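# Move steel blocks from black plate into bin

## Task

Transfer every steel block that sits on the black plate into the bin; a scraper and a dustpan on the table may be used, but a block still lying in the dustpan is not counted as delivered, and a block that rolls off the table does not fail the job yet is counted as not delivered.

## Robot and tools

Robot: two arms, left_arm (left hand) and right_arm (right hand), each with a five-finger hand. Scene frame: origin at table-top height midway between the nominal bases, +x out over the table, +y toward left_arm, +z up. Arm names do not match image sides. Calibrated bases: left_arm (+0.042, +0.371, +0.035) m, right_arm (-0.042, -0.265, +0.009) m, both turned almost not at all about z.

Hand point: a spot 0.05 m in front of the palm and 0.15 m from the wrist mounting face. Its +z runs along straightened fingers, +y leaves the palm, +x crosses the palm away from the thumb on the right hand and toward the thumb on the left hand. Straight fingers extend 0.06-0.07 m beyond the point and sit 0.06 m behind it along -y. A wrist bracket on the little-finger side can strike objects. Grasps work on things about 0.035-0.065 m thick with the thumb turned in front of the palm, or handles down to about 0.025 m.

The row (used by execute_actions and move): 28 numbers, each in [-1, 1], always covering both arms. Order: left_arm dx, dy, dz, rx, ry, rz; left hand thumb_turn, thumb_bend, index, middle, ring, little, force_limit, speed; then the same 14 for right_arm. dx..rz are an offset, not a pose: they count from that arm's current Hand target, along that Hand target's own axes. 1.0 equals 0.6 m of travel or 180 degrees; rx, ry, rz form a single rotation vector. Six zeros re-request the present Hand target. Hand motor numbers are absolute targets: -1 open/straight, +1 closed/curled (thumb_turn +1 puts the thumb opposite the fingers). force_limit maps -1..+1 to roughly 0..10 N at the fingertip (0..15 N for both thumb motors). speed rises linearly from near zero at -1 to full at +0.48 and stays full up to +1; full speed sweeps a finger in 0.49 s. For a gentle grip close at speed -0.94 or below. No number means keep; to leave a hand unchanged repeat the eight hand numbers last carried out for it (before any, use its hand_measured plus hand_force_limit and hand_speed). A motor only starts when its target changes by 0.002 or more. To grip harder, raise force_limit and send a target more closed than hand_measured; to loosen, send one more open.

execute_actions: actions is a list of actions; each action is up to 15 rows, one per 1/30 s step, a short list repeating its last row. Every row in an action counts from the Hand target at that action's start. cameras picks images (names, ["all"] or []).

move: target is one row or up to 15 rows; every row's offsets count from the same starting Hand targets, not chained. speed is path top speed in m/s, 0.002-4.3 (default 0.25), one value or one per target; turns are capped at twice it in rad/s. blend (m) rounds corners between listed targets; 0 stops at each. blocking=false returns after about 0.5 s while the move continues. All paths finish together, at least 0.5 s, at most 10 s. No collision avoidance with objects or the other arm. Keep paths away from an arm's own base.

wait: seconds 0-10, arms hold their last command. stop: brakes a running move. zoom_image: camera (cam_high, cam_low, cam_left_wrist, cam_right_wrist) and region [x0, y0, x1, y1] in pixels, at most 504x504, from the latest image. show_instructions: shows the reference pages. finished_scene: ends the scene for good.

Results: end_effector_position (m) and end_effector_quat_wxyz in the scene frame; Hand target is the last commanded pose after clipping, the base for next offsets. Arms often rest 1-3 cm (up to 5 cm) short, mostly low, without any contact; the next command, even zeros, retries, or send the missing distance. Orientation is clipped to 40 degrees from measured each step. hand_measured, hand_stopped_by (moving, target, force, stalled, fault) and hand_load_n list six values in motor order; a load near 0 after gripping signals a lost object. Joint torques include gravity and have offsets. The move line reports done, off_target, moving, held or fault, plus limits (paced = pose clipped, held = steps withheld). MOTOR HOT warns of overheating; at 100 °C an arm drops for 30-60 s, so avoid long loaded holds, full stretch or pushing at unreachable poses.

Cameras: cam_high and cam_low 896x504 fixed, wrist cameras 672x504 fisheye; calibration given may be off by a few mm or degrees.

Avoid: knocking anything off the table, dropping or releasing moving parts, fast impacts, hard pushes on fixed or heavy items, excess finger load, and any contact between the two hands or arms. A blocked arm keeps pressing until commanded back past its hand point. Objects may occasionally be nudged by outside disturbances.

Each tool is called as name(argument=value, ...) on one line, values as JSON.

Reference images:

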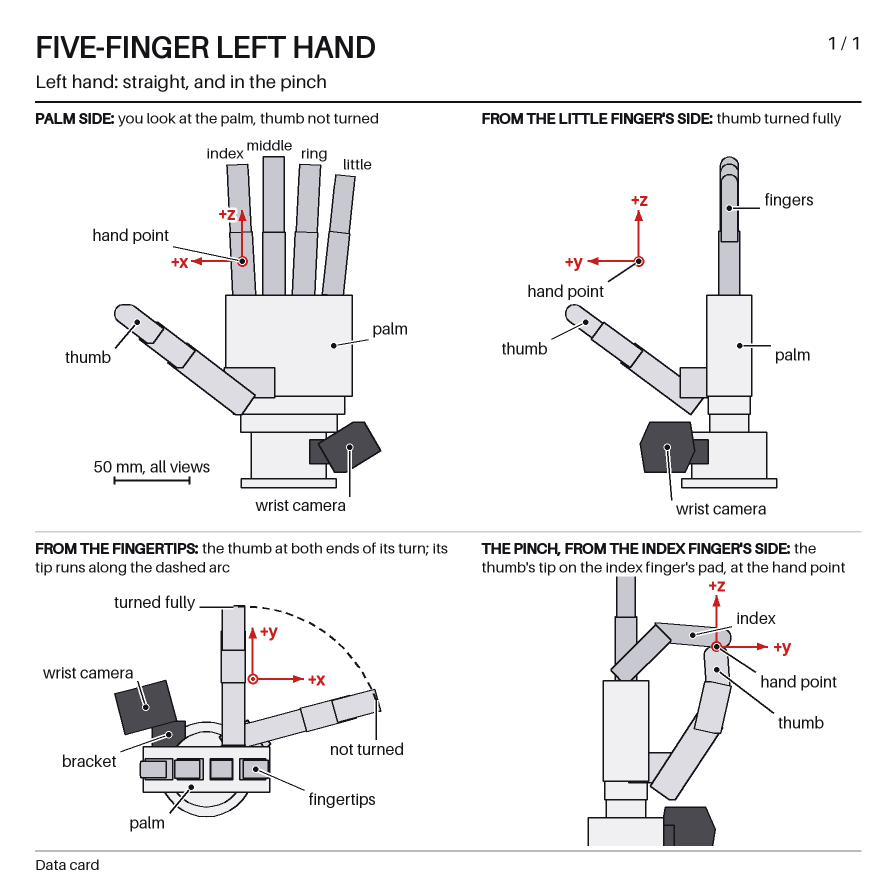

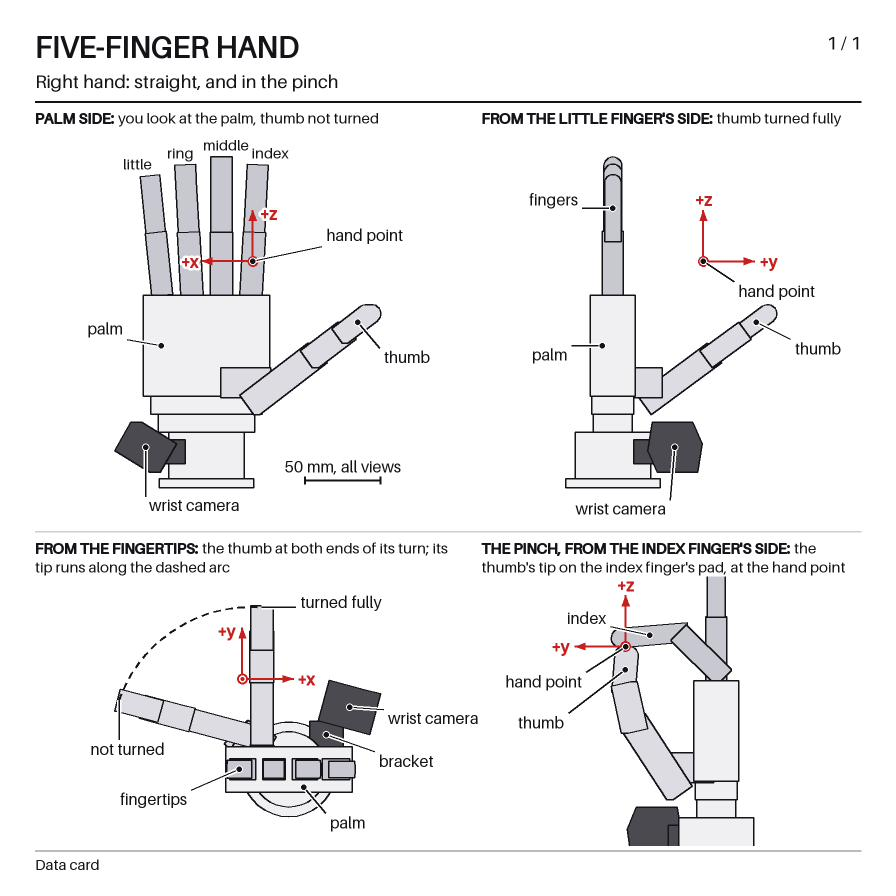

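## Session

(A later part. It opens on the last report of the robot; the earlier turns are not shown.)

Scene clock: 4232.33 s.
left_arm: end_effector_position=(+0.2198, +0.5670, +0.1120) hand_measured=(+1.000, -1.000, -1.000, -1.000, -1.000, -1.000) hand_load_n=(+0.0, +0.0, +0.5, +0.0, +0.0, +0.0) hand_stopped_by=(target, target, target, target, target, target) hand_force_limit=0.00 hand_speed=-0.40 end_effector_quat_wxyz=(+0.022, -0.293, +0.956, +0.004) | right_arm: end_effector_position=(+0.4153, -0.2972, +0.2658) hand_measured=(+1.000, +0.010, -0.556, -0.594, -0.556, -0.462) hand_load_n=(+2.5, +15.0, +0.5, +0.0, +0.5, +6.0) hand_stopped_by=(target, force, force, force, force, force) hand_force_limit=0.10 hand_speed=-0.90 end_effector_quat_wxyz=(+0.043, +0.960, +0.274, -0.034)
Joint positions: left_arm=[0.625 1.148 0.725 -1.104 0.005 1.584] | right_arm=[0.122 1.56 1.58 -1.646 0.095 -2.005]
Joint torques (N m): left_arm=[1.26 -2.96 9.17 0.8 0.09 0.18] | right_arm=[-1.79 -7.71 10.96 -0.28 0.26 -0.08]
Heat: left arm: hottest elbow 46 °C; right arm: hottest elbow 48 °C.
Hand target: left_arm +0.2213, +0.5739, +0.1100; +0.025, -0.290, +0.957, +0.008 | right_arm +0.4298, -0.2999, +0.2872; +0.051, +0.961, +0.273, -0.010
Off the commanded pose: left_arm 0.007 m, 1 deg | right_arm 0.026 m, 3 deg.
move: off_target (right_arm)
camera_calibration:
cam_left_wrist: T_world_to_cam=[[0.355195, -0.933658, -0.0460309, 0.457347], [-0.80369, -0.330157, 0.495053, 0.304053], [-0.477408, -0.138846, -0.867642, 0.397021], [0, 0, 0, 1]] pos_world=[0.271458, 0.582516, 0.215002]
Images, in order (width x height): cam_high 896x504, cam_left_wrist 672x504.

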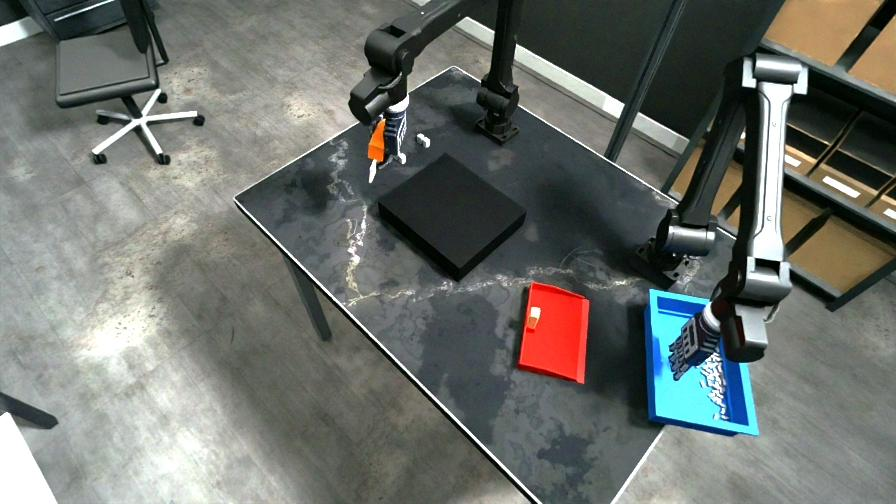

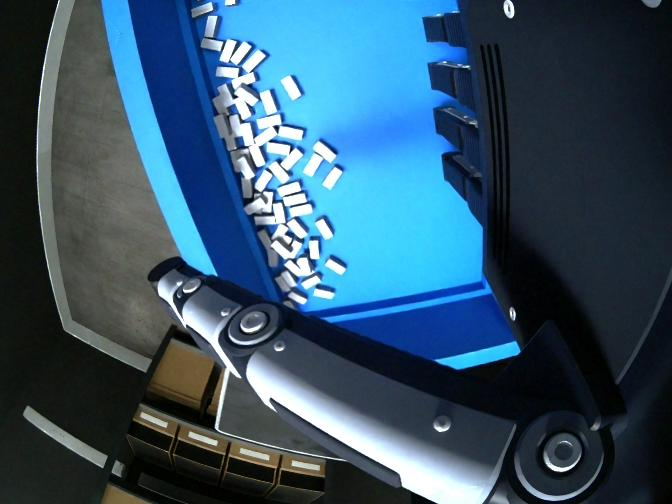

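move(target=[[0.0016,0,0.03,0,0,0,1,-1,-1,-1,-1,-1,0,-0.4,0,0,0,0,0,0,1,0.8,-0.2,-0.2,-0.2,-0.3,0.1,-0.9],[0.0042,-0.1167,0.0297,0,0,0,1,-1,-1,-1,-1,-1,0,-0.4,0,0,0,0,0,0,1,0.8,-0.2,-0.2,-0.2,-0.3,0.1,-0.9]], speed=0.05, cameras=["cam_left_wrist","cam_high"])

zoom_image(camera="cam_high", region=[560, 240, 780, 440])

Scene clock: 4239.83 s.
left_arm: end_effector_position=(+0.2473, +0.5190, +0.0943) hand_measured=(+1.000, -1.000, -1.000, -1.000, -1.000, -1.000) hand_load_n=(+0.0, +0.0, -0.5, +0.0, +0.0, +0.0) hand_stopped_by=(target, target, target, target, target, target) hand_force_limit=0.00 hand_speed=-0.40 end_effector_quat_wxyz=(+0.018, -0.285, +0.958, +0.013) | right_arm: end_effector_position=(+0.4153, -0.2972, +0.2658) hand_measured=(+1.000, +0.010, -0.556, -0.594, -0.556, -0.462) hand_load_n=(+2.0, +15.0, +1.0, +0.0, +0.0, +6.5) hand_stopped_by=(target, force, force, force, force, force) hand_force_limit=0.10 hand_speed=-0.90 end_effector_quat_wxyz=(+0.043, +0.960, +0.274, -0.034)
Joint positions: left_arm=[0.412 1.179 0.692 -1.045 -0.023 1.389] | right_arm=[0.122 1.56 1.58 -1.646 0.095 -2.005]
Joint torques (N m): left_arm=[-0.15 -2.08 9.76 0.88 0.21 -0.14] | right_arm=[-1.73 -7.71 10.95 -0.27 0.26 -0.09]
Heat: left arm: hottest elbow 45 °C; right arm: hottest elbow 48 °C.
Hand target: left_arm +0.2589, +0.5149, +0.0920; +0.025, -0.290, +0.957, +0.008 | right_arm +0.4298, -0.2999, +0.2872; +0.051, +0.961, +0.273, -0.010
Off the commanded pose: left_arm 0.013 m, 1 deg | right_arm 0.026 m, 3 deg.
move: off_target (left_arm, right_arm)
camera_calibration:
cam_left_wrist: T_world_to_cam=[[0.338228, -0.938833, -0.0647667, 0.41061], [-0.803519, -0.323932, 0.499425, 0.3153], [-0.489856, -0.116878, -0.863933, 0.379514], [0, 0, 0, 1]] pos_world=[0.300377, 0.531987, 0.197]
Images, in order (width x height): cam_high 896x504, cam_left_wrist 672x504.

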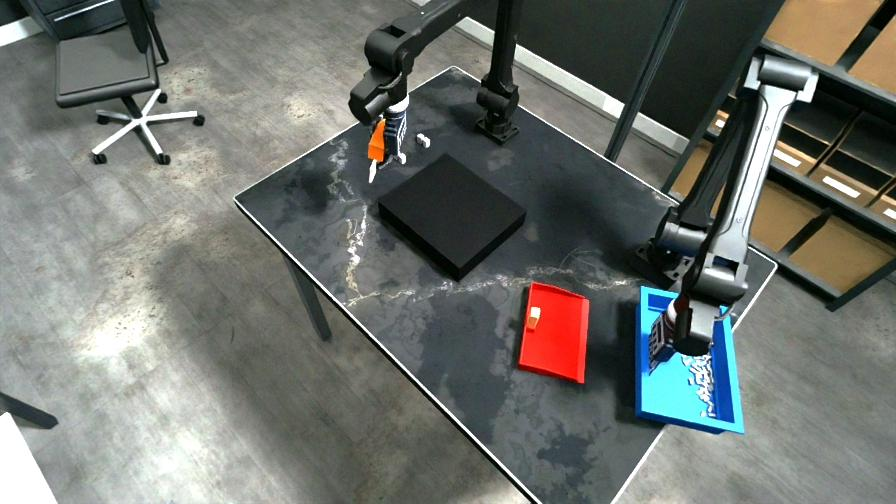

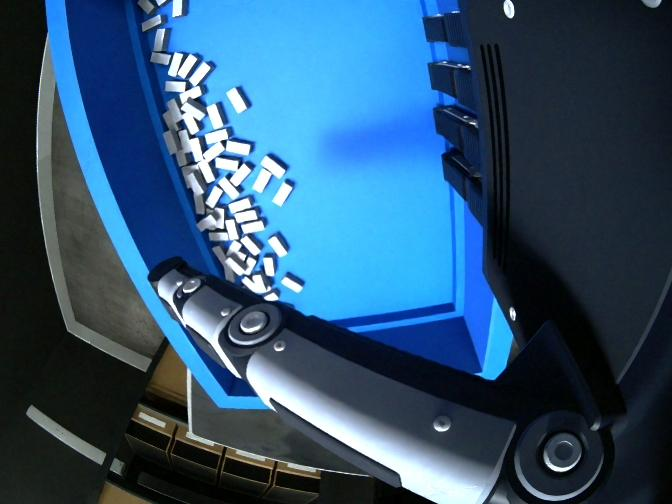

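Scaled by 2.291.

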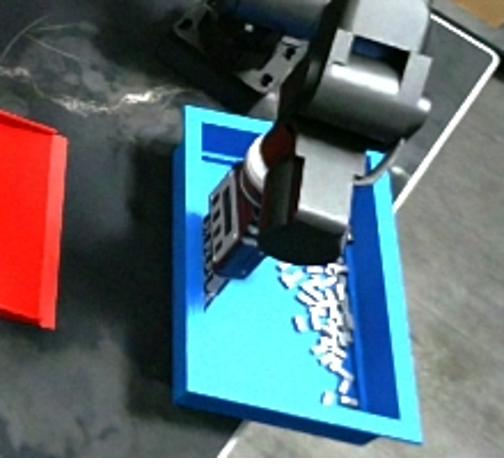

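move(target=[0.002,-0.0917,-0.0002,0,0,0,1,-1,-1,-1,-1,-1,0,-0.4,0,0,0,0,0,0,1,0.8,-0.2,-0.2,-0.2,-0.3,0.1,-0.9], speed=0.05, cameras=["cam_left_wrist","cam_high","cam_low"])

zoom_image(camera="cam_high", region=[560, 240, 780, 440])

Scene clock: 4247.20 s.
left_arm: end_effector_position=(+0.2709, +0.4749, +0.0940) hand_measured=(+1.000, -1.000, -1.000, -1.000, -1.000, -1.000) hand_load_n=(+0.0, +0.0, -1.0, +0.0, +0.0, -0.5) hand_stopped_by=(target, target, target, target, target, target) hand_force_limit=0.00 hand_speed=-0.40 end_effector_quat_wxyz=(+0.017, -0.285, +0.958, +0.016) | right_arm: end_effector_position=(+0.4153, -0.2972, +0.2658) hand_measured=(+1.000, +0.010, -0.556, -0.594, -0.556, -0.462) hand_load_n=(+2.0, +15.0, +0.5, +0.0, +0.0, +6.5) hand_stopped_by=(target, force, force, force, force, force) hand_force_limit=0.10 hand_speed=-0.90 end_effector_quat_wxyz=(+0.043, +0.960, +0.274, -0.034)
Joint positions: left_arm=[0.235 1.211 0.715 -1.044 -0.035 1.211] | right_arm=[0.122 1.56 1.58 -1.646 0.095 -2.005]
Joint torques (N m): left_arm=[-0.32 -1.55 11.04 1.05 0.31 -0.14] | right_arm=[-1.67 -7.71 10.96 -0.32 0.25 -0.08]
Heat: left arm: hottest elbow 44 °C; right arm: hottest elbow 48 °C.
Hand target: left_arm +0.2884, +0.4684, +0.0920; +0.025, -0.290, +0.957, +0.008 | right_arm +0.4298, -0.2999, +0.2872; +0.051, +0.961, +0.273, -0.010
Off the commanded pose: left_arm 0.019 m, 1 deg | right_arm 0.026 m, 3 deg.
move: off_target (left_arm, right_arm)
camera_calibration:
cam_left_wrist: T_world_to_cam=[[0.339608, -0.937898, -0.0708078, 0.360932], [-0.800837, -0.327818, 0.501195, 0.321128], [-0.493282, -0.113505, -0.862432, 0.384946], [0, 0, 0, 1]] pos_world=[0.324482, 0.487482, 0.196599]
Images, in order (width x height): cam_high 896x504, cam_low 896x504, cam_left_wrist 672x504.

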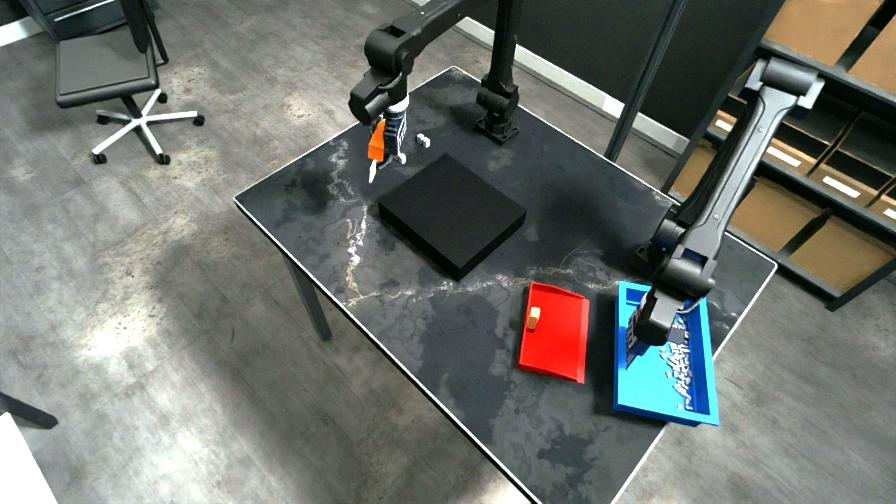

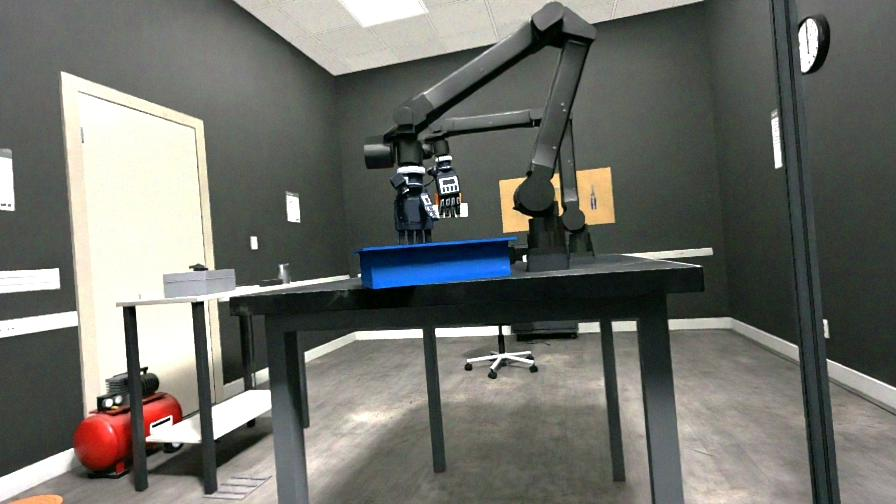

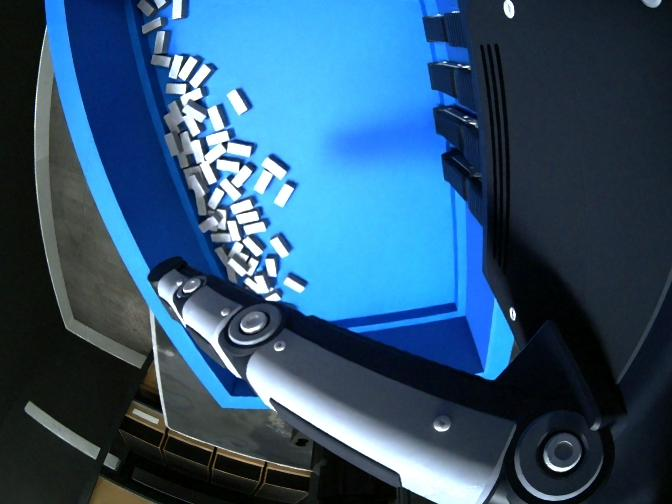

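Scaled by 2.291.

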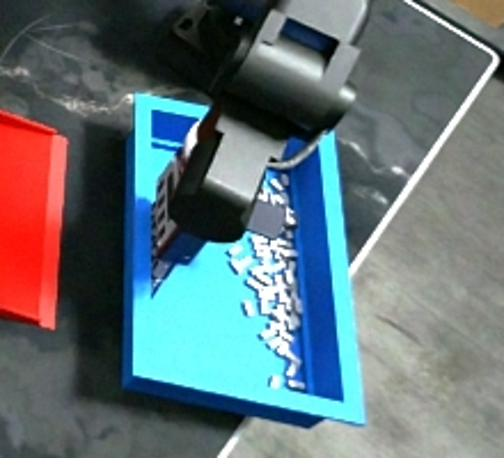

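move(target=[[-0.001,0.0498,0,0,0,0,1,-1,-1,-1,-1,-1,0,-0.4,0,0,0,0,0,0,1,0.8,-0.2,-0.2,-0.2,-0.3,0.1,-0.9],[-0.0185,0.0501,-0.333,0,0,0,1,-1,-1,-1,-1,-1,0,-0.4,0,0,0,0,0,0,1,0.8,-0.2,-0.2,-0.2,-0.3,0.1,-0.9],[0.1035,-0.3,-0.3233,0,0,0,1,-1,-1,-1,-1,-1,0,-0.4,0,0,0,0,0,0,1,0.8,-0.2,-0.2,-0.2,-0.3,0.1,-0.9]], speed=0.12, blend=[0,0.03,0], cameras=["all"])

zoom_image(camera="cam_high", region=[560, 240, 780, 440])

Scene clock: 4261.83 s.
left_arm: end_effector_position=(+0.3072, +0.2865, +0.2663) hand_measured=(+1.000, -1.000, -1.000, -1.000, -1.000, -1.000) hand_load_n=(+0.0, +0.0, +0.0, +0.0, +0.0, +0.0) hand_stopped_by=(target, target, target, target, target, target) hand_force_limit=0.00 hand_speed=-0.40 end_effector_quat_wxyz=(-0.003, -0.280, +0.960, +0.024) | right_arm: end_effector_position=(+0.4153, -0.2972, +0.2658) hand_measured=(+1.000, +0.010, -0.556, -0.594, -0.556, -0.462) hand_load_n=(+2.0, +15.0, +0.5, +0.0, +0.0, +6.0) hand_stopped_by=(target, force, force, force, force, force) hand_force_limit=0.10 hand_speed=-0.90 end_effector_quat_wxyz=(+0.043, +0.960, +0.274, -0.034)
Joint positions: left_arm=[-0.352 1.264 1.225 -1.566 -0.035 0.633] | right_arm=[0.122 1.56 1.58 -1.646 0.095 -2.005]
Joint torques (N m): left_arm=[0.15 -5.6 15.47 0.43 -0.09 -0.03] | right_arm=[-1.61 -7.71 10.95 -0.28 0.26 -0.08]
Heat: left arm: hottest elbow 44 °C; right arm: hottest elbow 48 °C.
Hand target: left_arm +0.3284, +0.2785, +0.2823; +0.025, -0.290, +0.957, +0.008 | right_arm +0.4298, -0.2999, +0.2872; +0.051, +0.961, +0.273, -0.010
Off the commanded pose: left_arm 0.028 m, 4 deg | right_arm 0.026 m, 3 deg.
move: off_target (left_arm, right_arm)
camera_calibration:
cam_left_wrist: T_world_to_cam=[[0.327304, -0.940718, -0.0890055, 0.19357], [-0.781663, -0.322475, 0.533865, 0.185997], [-0.530919, -0.105164, -0.840872, 0.53343], [0, 0, 0, 1]] pos_world=[0.365239, 0.298172, 0.366478]
cam_right_wrist: T_world_to_cam=[[0.747327, -0.664409, 0.00793157, -0.509883], [-0.537694, -0.597699, 0.594677, -0.114312], [-0.390369, -0.448683, -0.803925, 0.357603], [0, 0, 0, 1]] pos_world=[0.459181, -0.246644, 0.359509]

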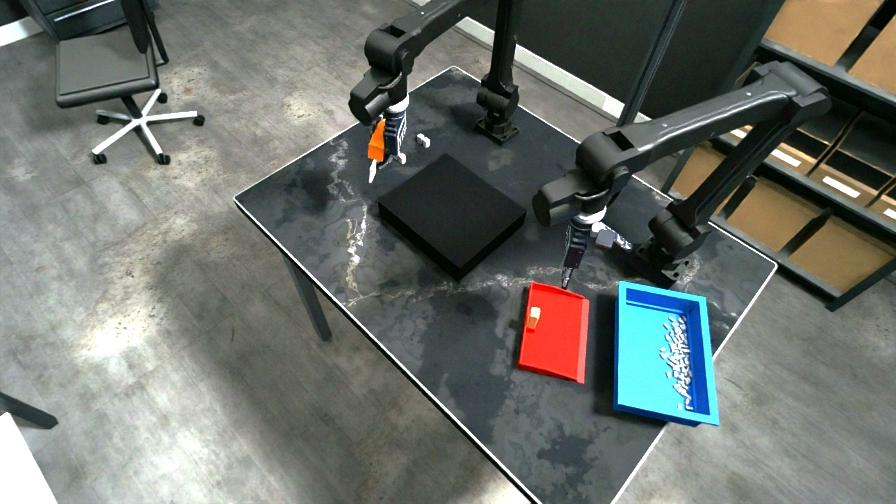

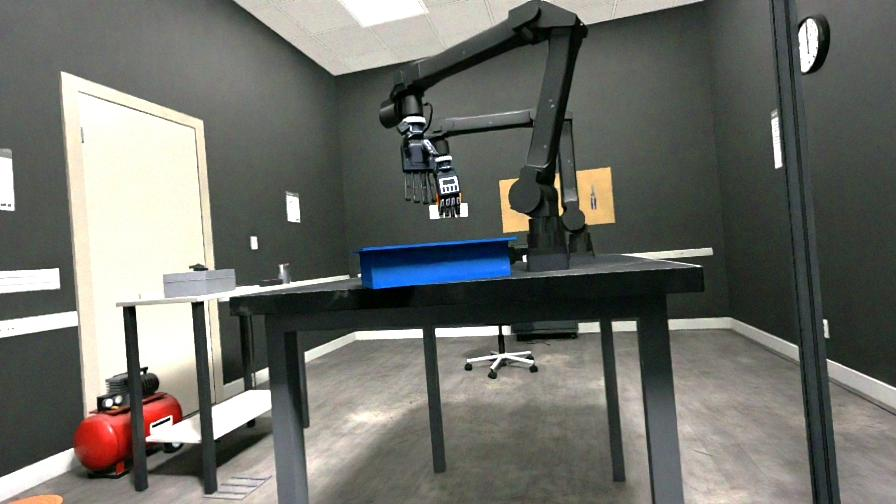

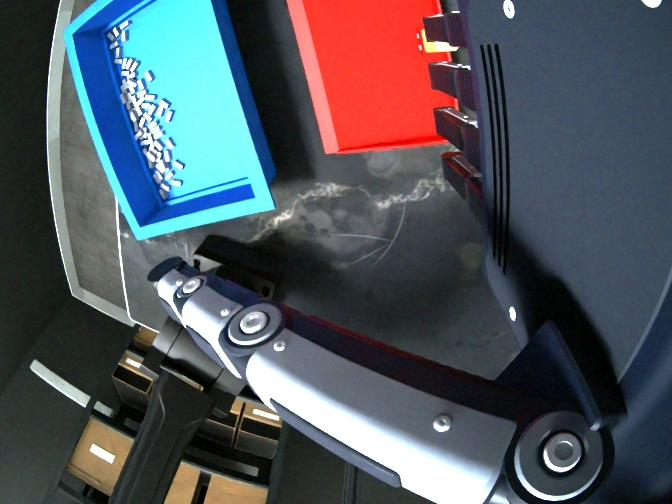

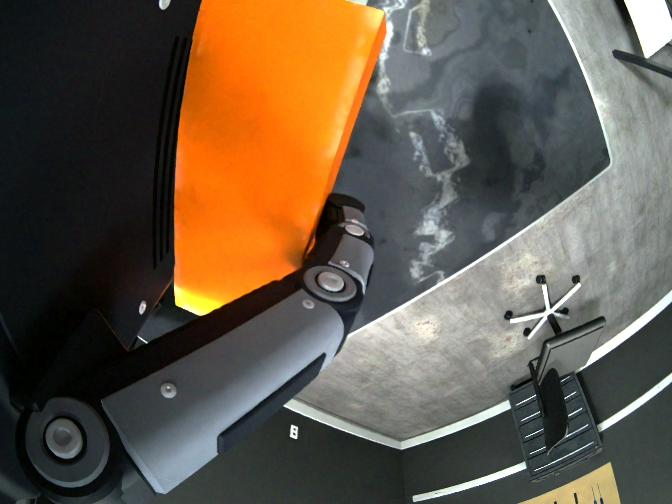

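Scaled by 2.291.

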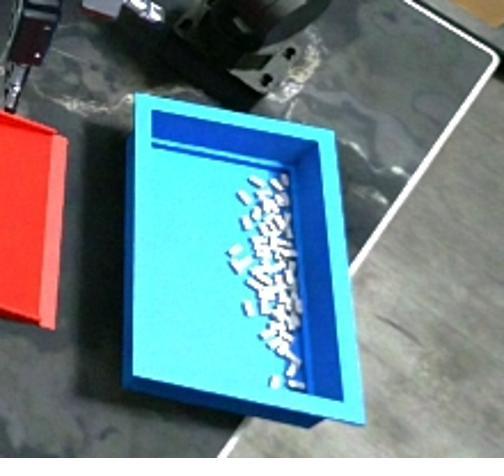

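zoom_image(camera="cam_high", region=[230, 60, 480, 300])

zoom_image(camera="cam_high", region=[440, 60, 700, 300])

zoom_image(camera="cam_high", region=[330, 260, 640, 504])

Scaled by 2.016.

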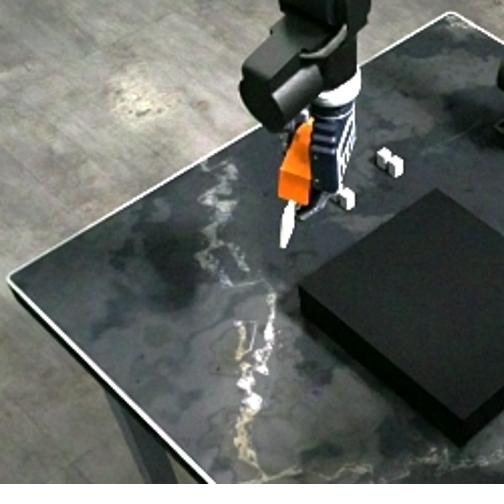

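Scaled by 1.938.

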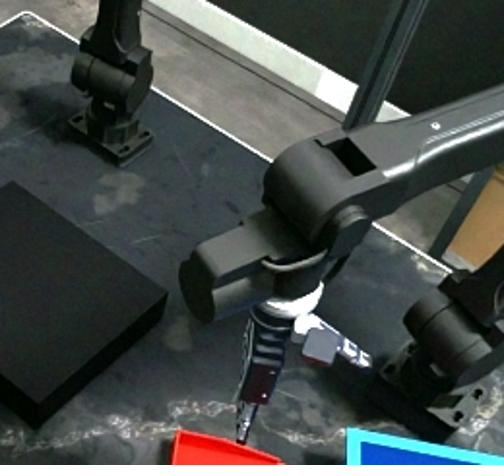

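Scaled by 1.626.

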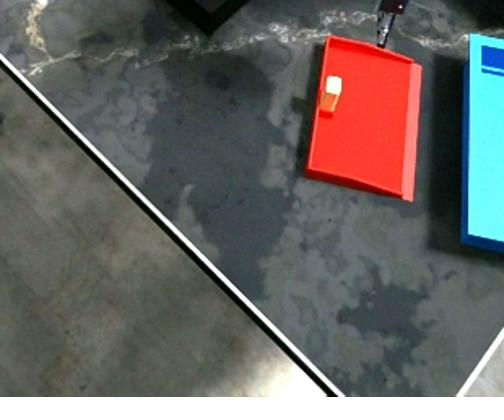

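move(target=[0.6017,-0.2763,-0.0318,0,0,0,1,-1,-1,-1,-1,-1,0,-0.4,0,0,0,0,0,0,1,0.8,-0.2,-0.2,-0.2,-0.3,0.1,-0.9], speed=0.15, cameras=["cam_left_wrist","cam_high"])

zoom_image(camera="cam_left_wrist", region=[0, 0, 500, 504])

Scene clock: 4281.57 s.
left_arm: end_effector_position=(+0.1136, -0.0423, +0.2682) hand_measured=(+1.000, -1.000, -1.000, -1.000, -1.000, -1.000) hand_load_n=(+0.0, +0.0, +0.0, +0.0, +0.0, +0.0) hand_stopped_by=(target, target, target, target, target, target) hand_force_limit=0.00 hand_speed=-0.40 end_effector_quat_wxyz=(+0.022, -0.279, +0.960, +0.029) | right_arm: end_effector_position=(+0.4153, -0.2972, +0.2658) hand_measured=(+1.000, +0.010, -0.556, -0.594, -0.556, -0.462) hand_load_n=(+2.5, +14.5, +0.5, +0.0, +0.0, +6.5) hand_stopped_by=(target, force, force, force, force, force) hand_force_limit=0.10 hand_speed=-0.90 end_effector_quat_wxyz=(+0.043, +0.960, +0.274, -0.034)
Joint positions: left_arm=[-1.288 1.597 1.579 -1.612 -0.043 -0.301] | right_arm=[0.122 1.56 1.58 -1.646 0.095 -2.005]
Joint torques (N m): left_arm=[0.5 -10.93 15.41 -0.38 -0.07 -0.06] | right_arm=[-1.67 -7.82 10.95 -0.29 0.26 -0.09]
Heat: left arm: hottest elbow 44 °C; right arm: hottest elbow 48 °C.
Hand target: left_arm +0.1199, -0.0602, +0.2820; +0.025, -0.290, +0.957, +0.008 | right_arm +0.4298, -0.2999, +0.2872; +0.051, +0.961, +0.273, -0.010
Off the commanded pose: left_arm 0.023 m, 3 deg | right_arm 0.026 m, 3 deg.
move: off_target (left_arm, right_arm)
camera_calibration:
cam_left_wrist: T_world_to_cam=[[0.328227, -0.939718, -0.0959072, -0.0503677], [-0.805897, -0.331548, 0.490516, -0.0585057], [-0.492744, -0.0837089, -0.866139, 0.401018], [0, 0, 0, 1]] pos_world=[0.166981, -0.03316, 0.371204]
Images, in order (width x height): cam_high 896x504, cam_left_wrist 672x504.

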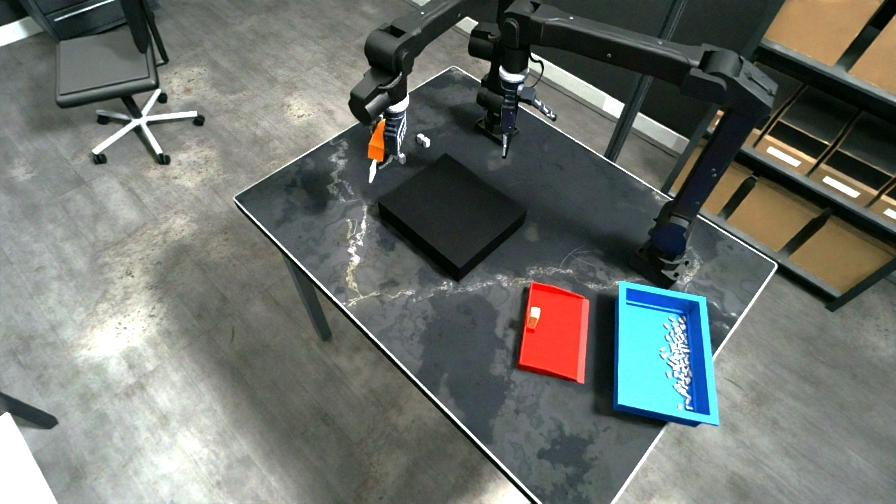

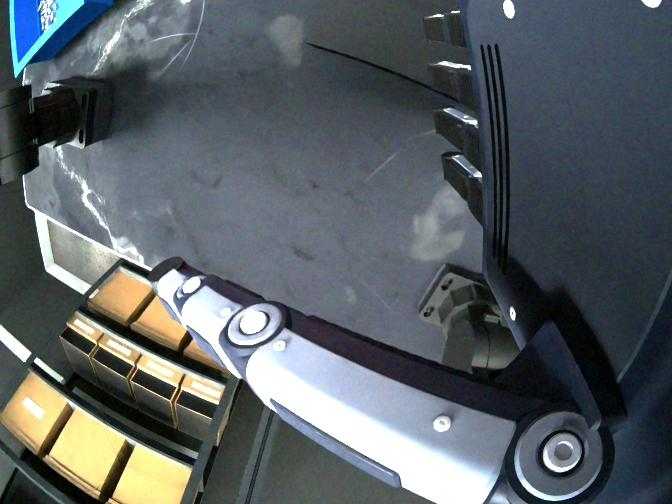

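Scaled by 1.000.

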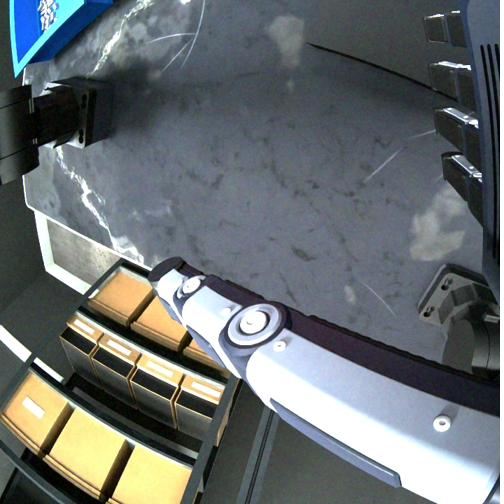

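move(target=[0,0,0,0,0,0,1,-1,-1,-1,-1,-1,0,-0.4,0.013,-0.0255,0.2739,0,0,0,1,0.8,-0.2,-0.2,-0.2,-0.3,0.1,-0.9], speed=0.12, cameras=["cam_high","cam_right_wrist"])

zoom_image(camera="cam_high", region=[300, 60, 560, 300])

Scene clock: 4291.03 s.
left_arm: end_effector_position=(+0.1136, -0.0423, +0.2682) hand_measured=(+1.000, -1.000, -1.000, -1.000, -1.000, -1.000) hand_load_n=(+0.0, +0.0, +0.0, +0.0, +0.0, +0.0) hand_stopped_by=(target, target, target, target, target, target) hand_force_limit=0.00 hand_speed=-0.40 end_effector_quat_wxyz=(+0.022, -0.279, +0.960, +0.029) | right_arm: end_effector_position=(+0.4195, -0.2964, +0.1327) hand_measured=(+1.000, +0.010, -0.556, -0.592, -0.556, -0.462) hand_load_n=(+2.5, +15.0, +1.0, -4.0, +0.0, +7.0) hand_stopped_by=(target, force, force, force, force, force) hand_force_limit=0.10 hand_speed=-0.90 end_effector_quat_wxyz=(+0.056, +0.960, +0.272, -0.022)
Joint positions: left_arm=[-1.288 1.597 1.579 -1.612 -0.043 -0.301] | right_arm=[0.131 1.606 1.276 -1.268 0.117 -1.994]
Joint torques (N m): left_arm=[0.44 -10.93 15.36 -0.44 -0.07 -0.05] | right_arm=[-1.67 -6.95 5.67 1.54 -0.08 -0.08]
Heat: left arm: hottest elbow 45 °C; right arm: hottest elbow 48 °C.
Hand target: left_arm +0.1199, -0.0602, +0.2820; +0.025, -0.290, +0.957, +0.008 | right_arm +0.4299, -0.2997, +0.1220; +0.051, +0.961, +0.273, -0.010
Off the commanded pose: left_arm 0.023 m, 3 deg | right_arm 0.015 m, 2 deg.
move: off_target (left_arm, right_arm)
camera_calibration:
cam_right_wrist: T_world_to_cam=[[0.746122, -0.664395, 0.0433703, -0.515602], [-0.556564, -0.586623, 0.588312, -0.0204342], [-0.365429, -0.463091, -0.80747, 0.23829], [0, 0, 0, 1]] pos_world=[0.460407, -0.244201, 0.226795]
Images, in order (width x height): cam_high 896x504, cam_right_wrist 672x504.

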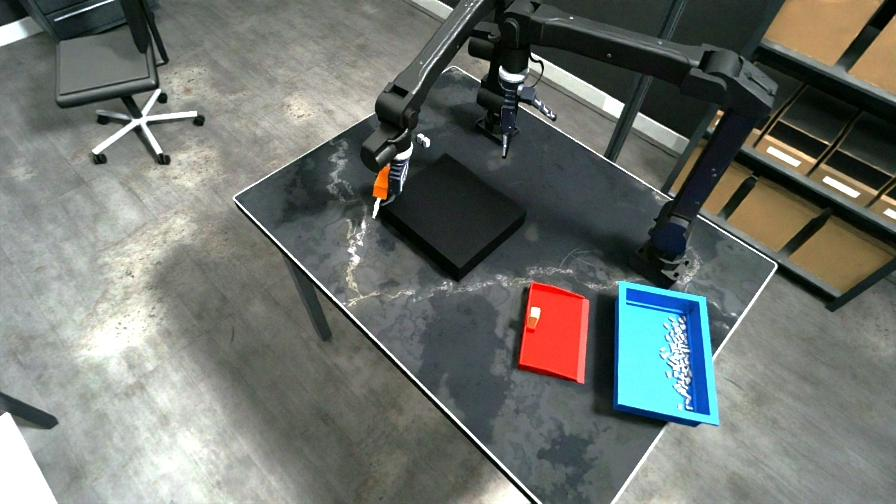

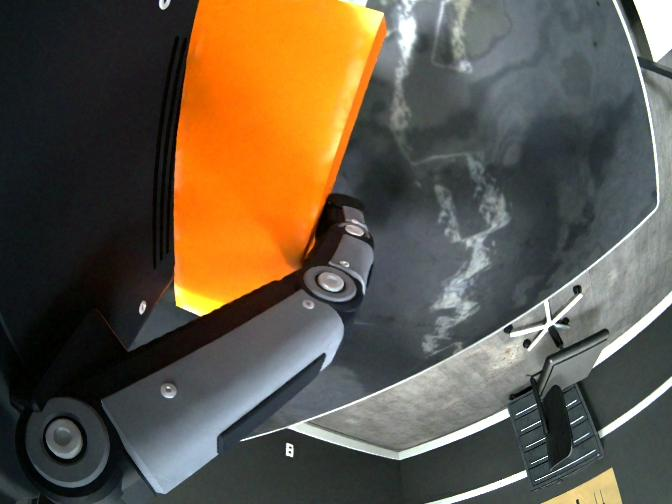

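Scaled by 1.938.

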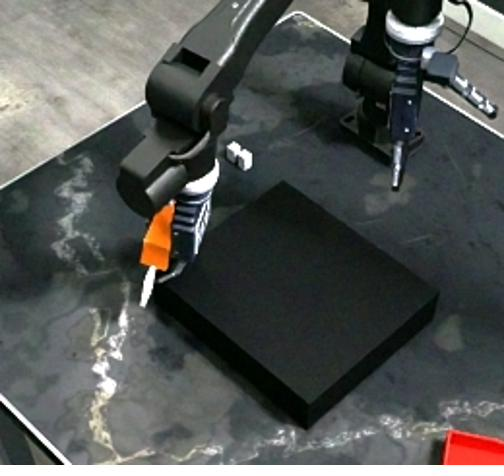

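move(target=[0,0,0,0,0,0,1,-1,-1,-1,-1,-1,0,-0.4,-0.0031,0.0062,-0.0664,0,0,0,1,0.8,-0.2,-0.2,-0.2,-0.3,0.1,-0.9], speed=0.08, cameras=["cam_high"])

zoom_image(camera="cam_high", region=[560, 240, 780, 440])

Scene clock: 4297.13 s.
left_arm: end_effector_position=(+0.1136, -0.0423, +0.2682) hand_measured=(+1.000, -1.000, -1.000, -1.000, -1.000, -1.000) hand_load_n=(+0.0, +0.0, +0.0, +0.0, +0.0, +0.0) hand_stopped_by=(target, target, target, target, target, target) hand_force_limit=0.00 hand_speed=-0.40 end_effector_quat_wxyz=(+0.022, -0.279, +0.960, +0.029) | right_arm: end_effector_position=(+0.4096, -0.2997, +0.1360) hand_measured=(+1.000, +0.010, -0.556, -0.594, -0.556, -0.462) hand_load_n=(+2.5, +15.0, +1.0, +0.0, +0.0, +7.5) hand_stopped_by=(target, force, force, force, force, force) hand_force_limit=0.10 hand_speed=-0.90 end_effector_quat_wxyz=(+0.045, +0.960, +0.274, -0.042)
Joint positions: left_arm=[-1.288 1.597 1.579 -1.612 -0.043 -0.301] | right_arm=[0.12 1.605 1.286 -1.32 0.102 -2.006]
Joint torques (N m): left_arm=[0.56 -10.93 15.38 -0.47 -0.07 -0.05] | right_arm=[-1.67 -9.11 10.45 -0.36 0.09 -0.09]
Heat: left arm: hottest elbow 46 °C; right arm: hottest elbow 48 °C.
Hand target: left_arm +0.1199, -0.0602, +0.2820; +0.025, -0.290, +0.957, +0.008 | right_arm +0.4299, -0.2997, +0.1621; +0.051, +0.961, +0.273, -0.010
Off the commanded pose: left_arm 0.023 m, 3 deg | right_arm 0.033 m, 4 deg.
move: off_target (left_arm, right_arm)
Images, in order (width x height): cam_high 896x504.

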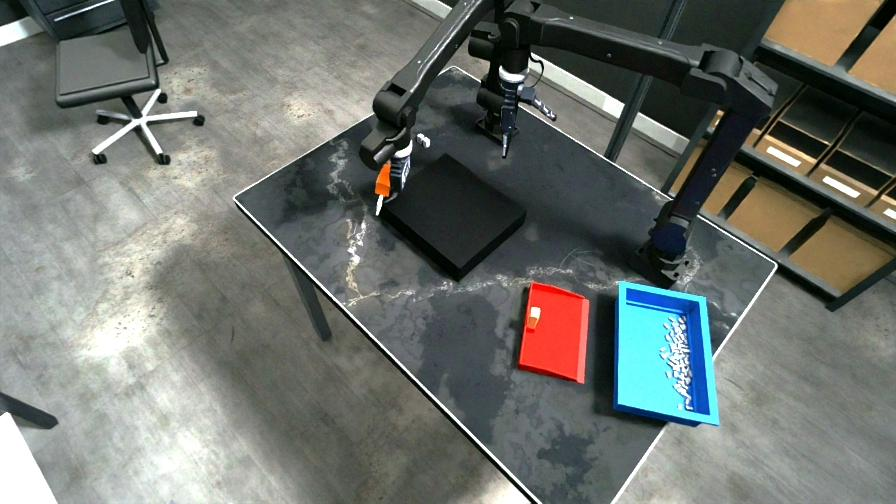

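Scaled by 2.291.

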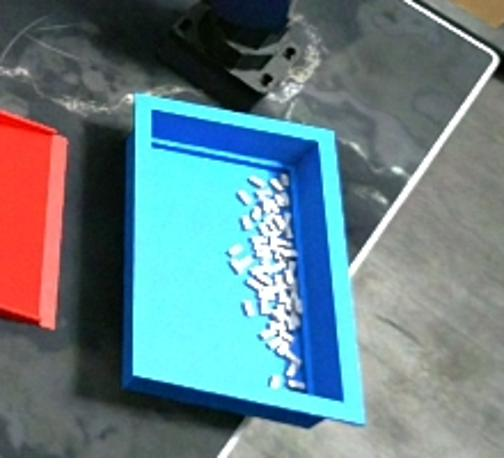

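finished_scene()

The scene is finished: the task was done.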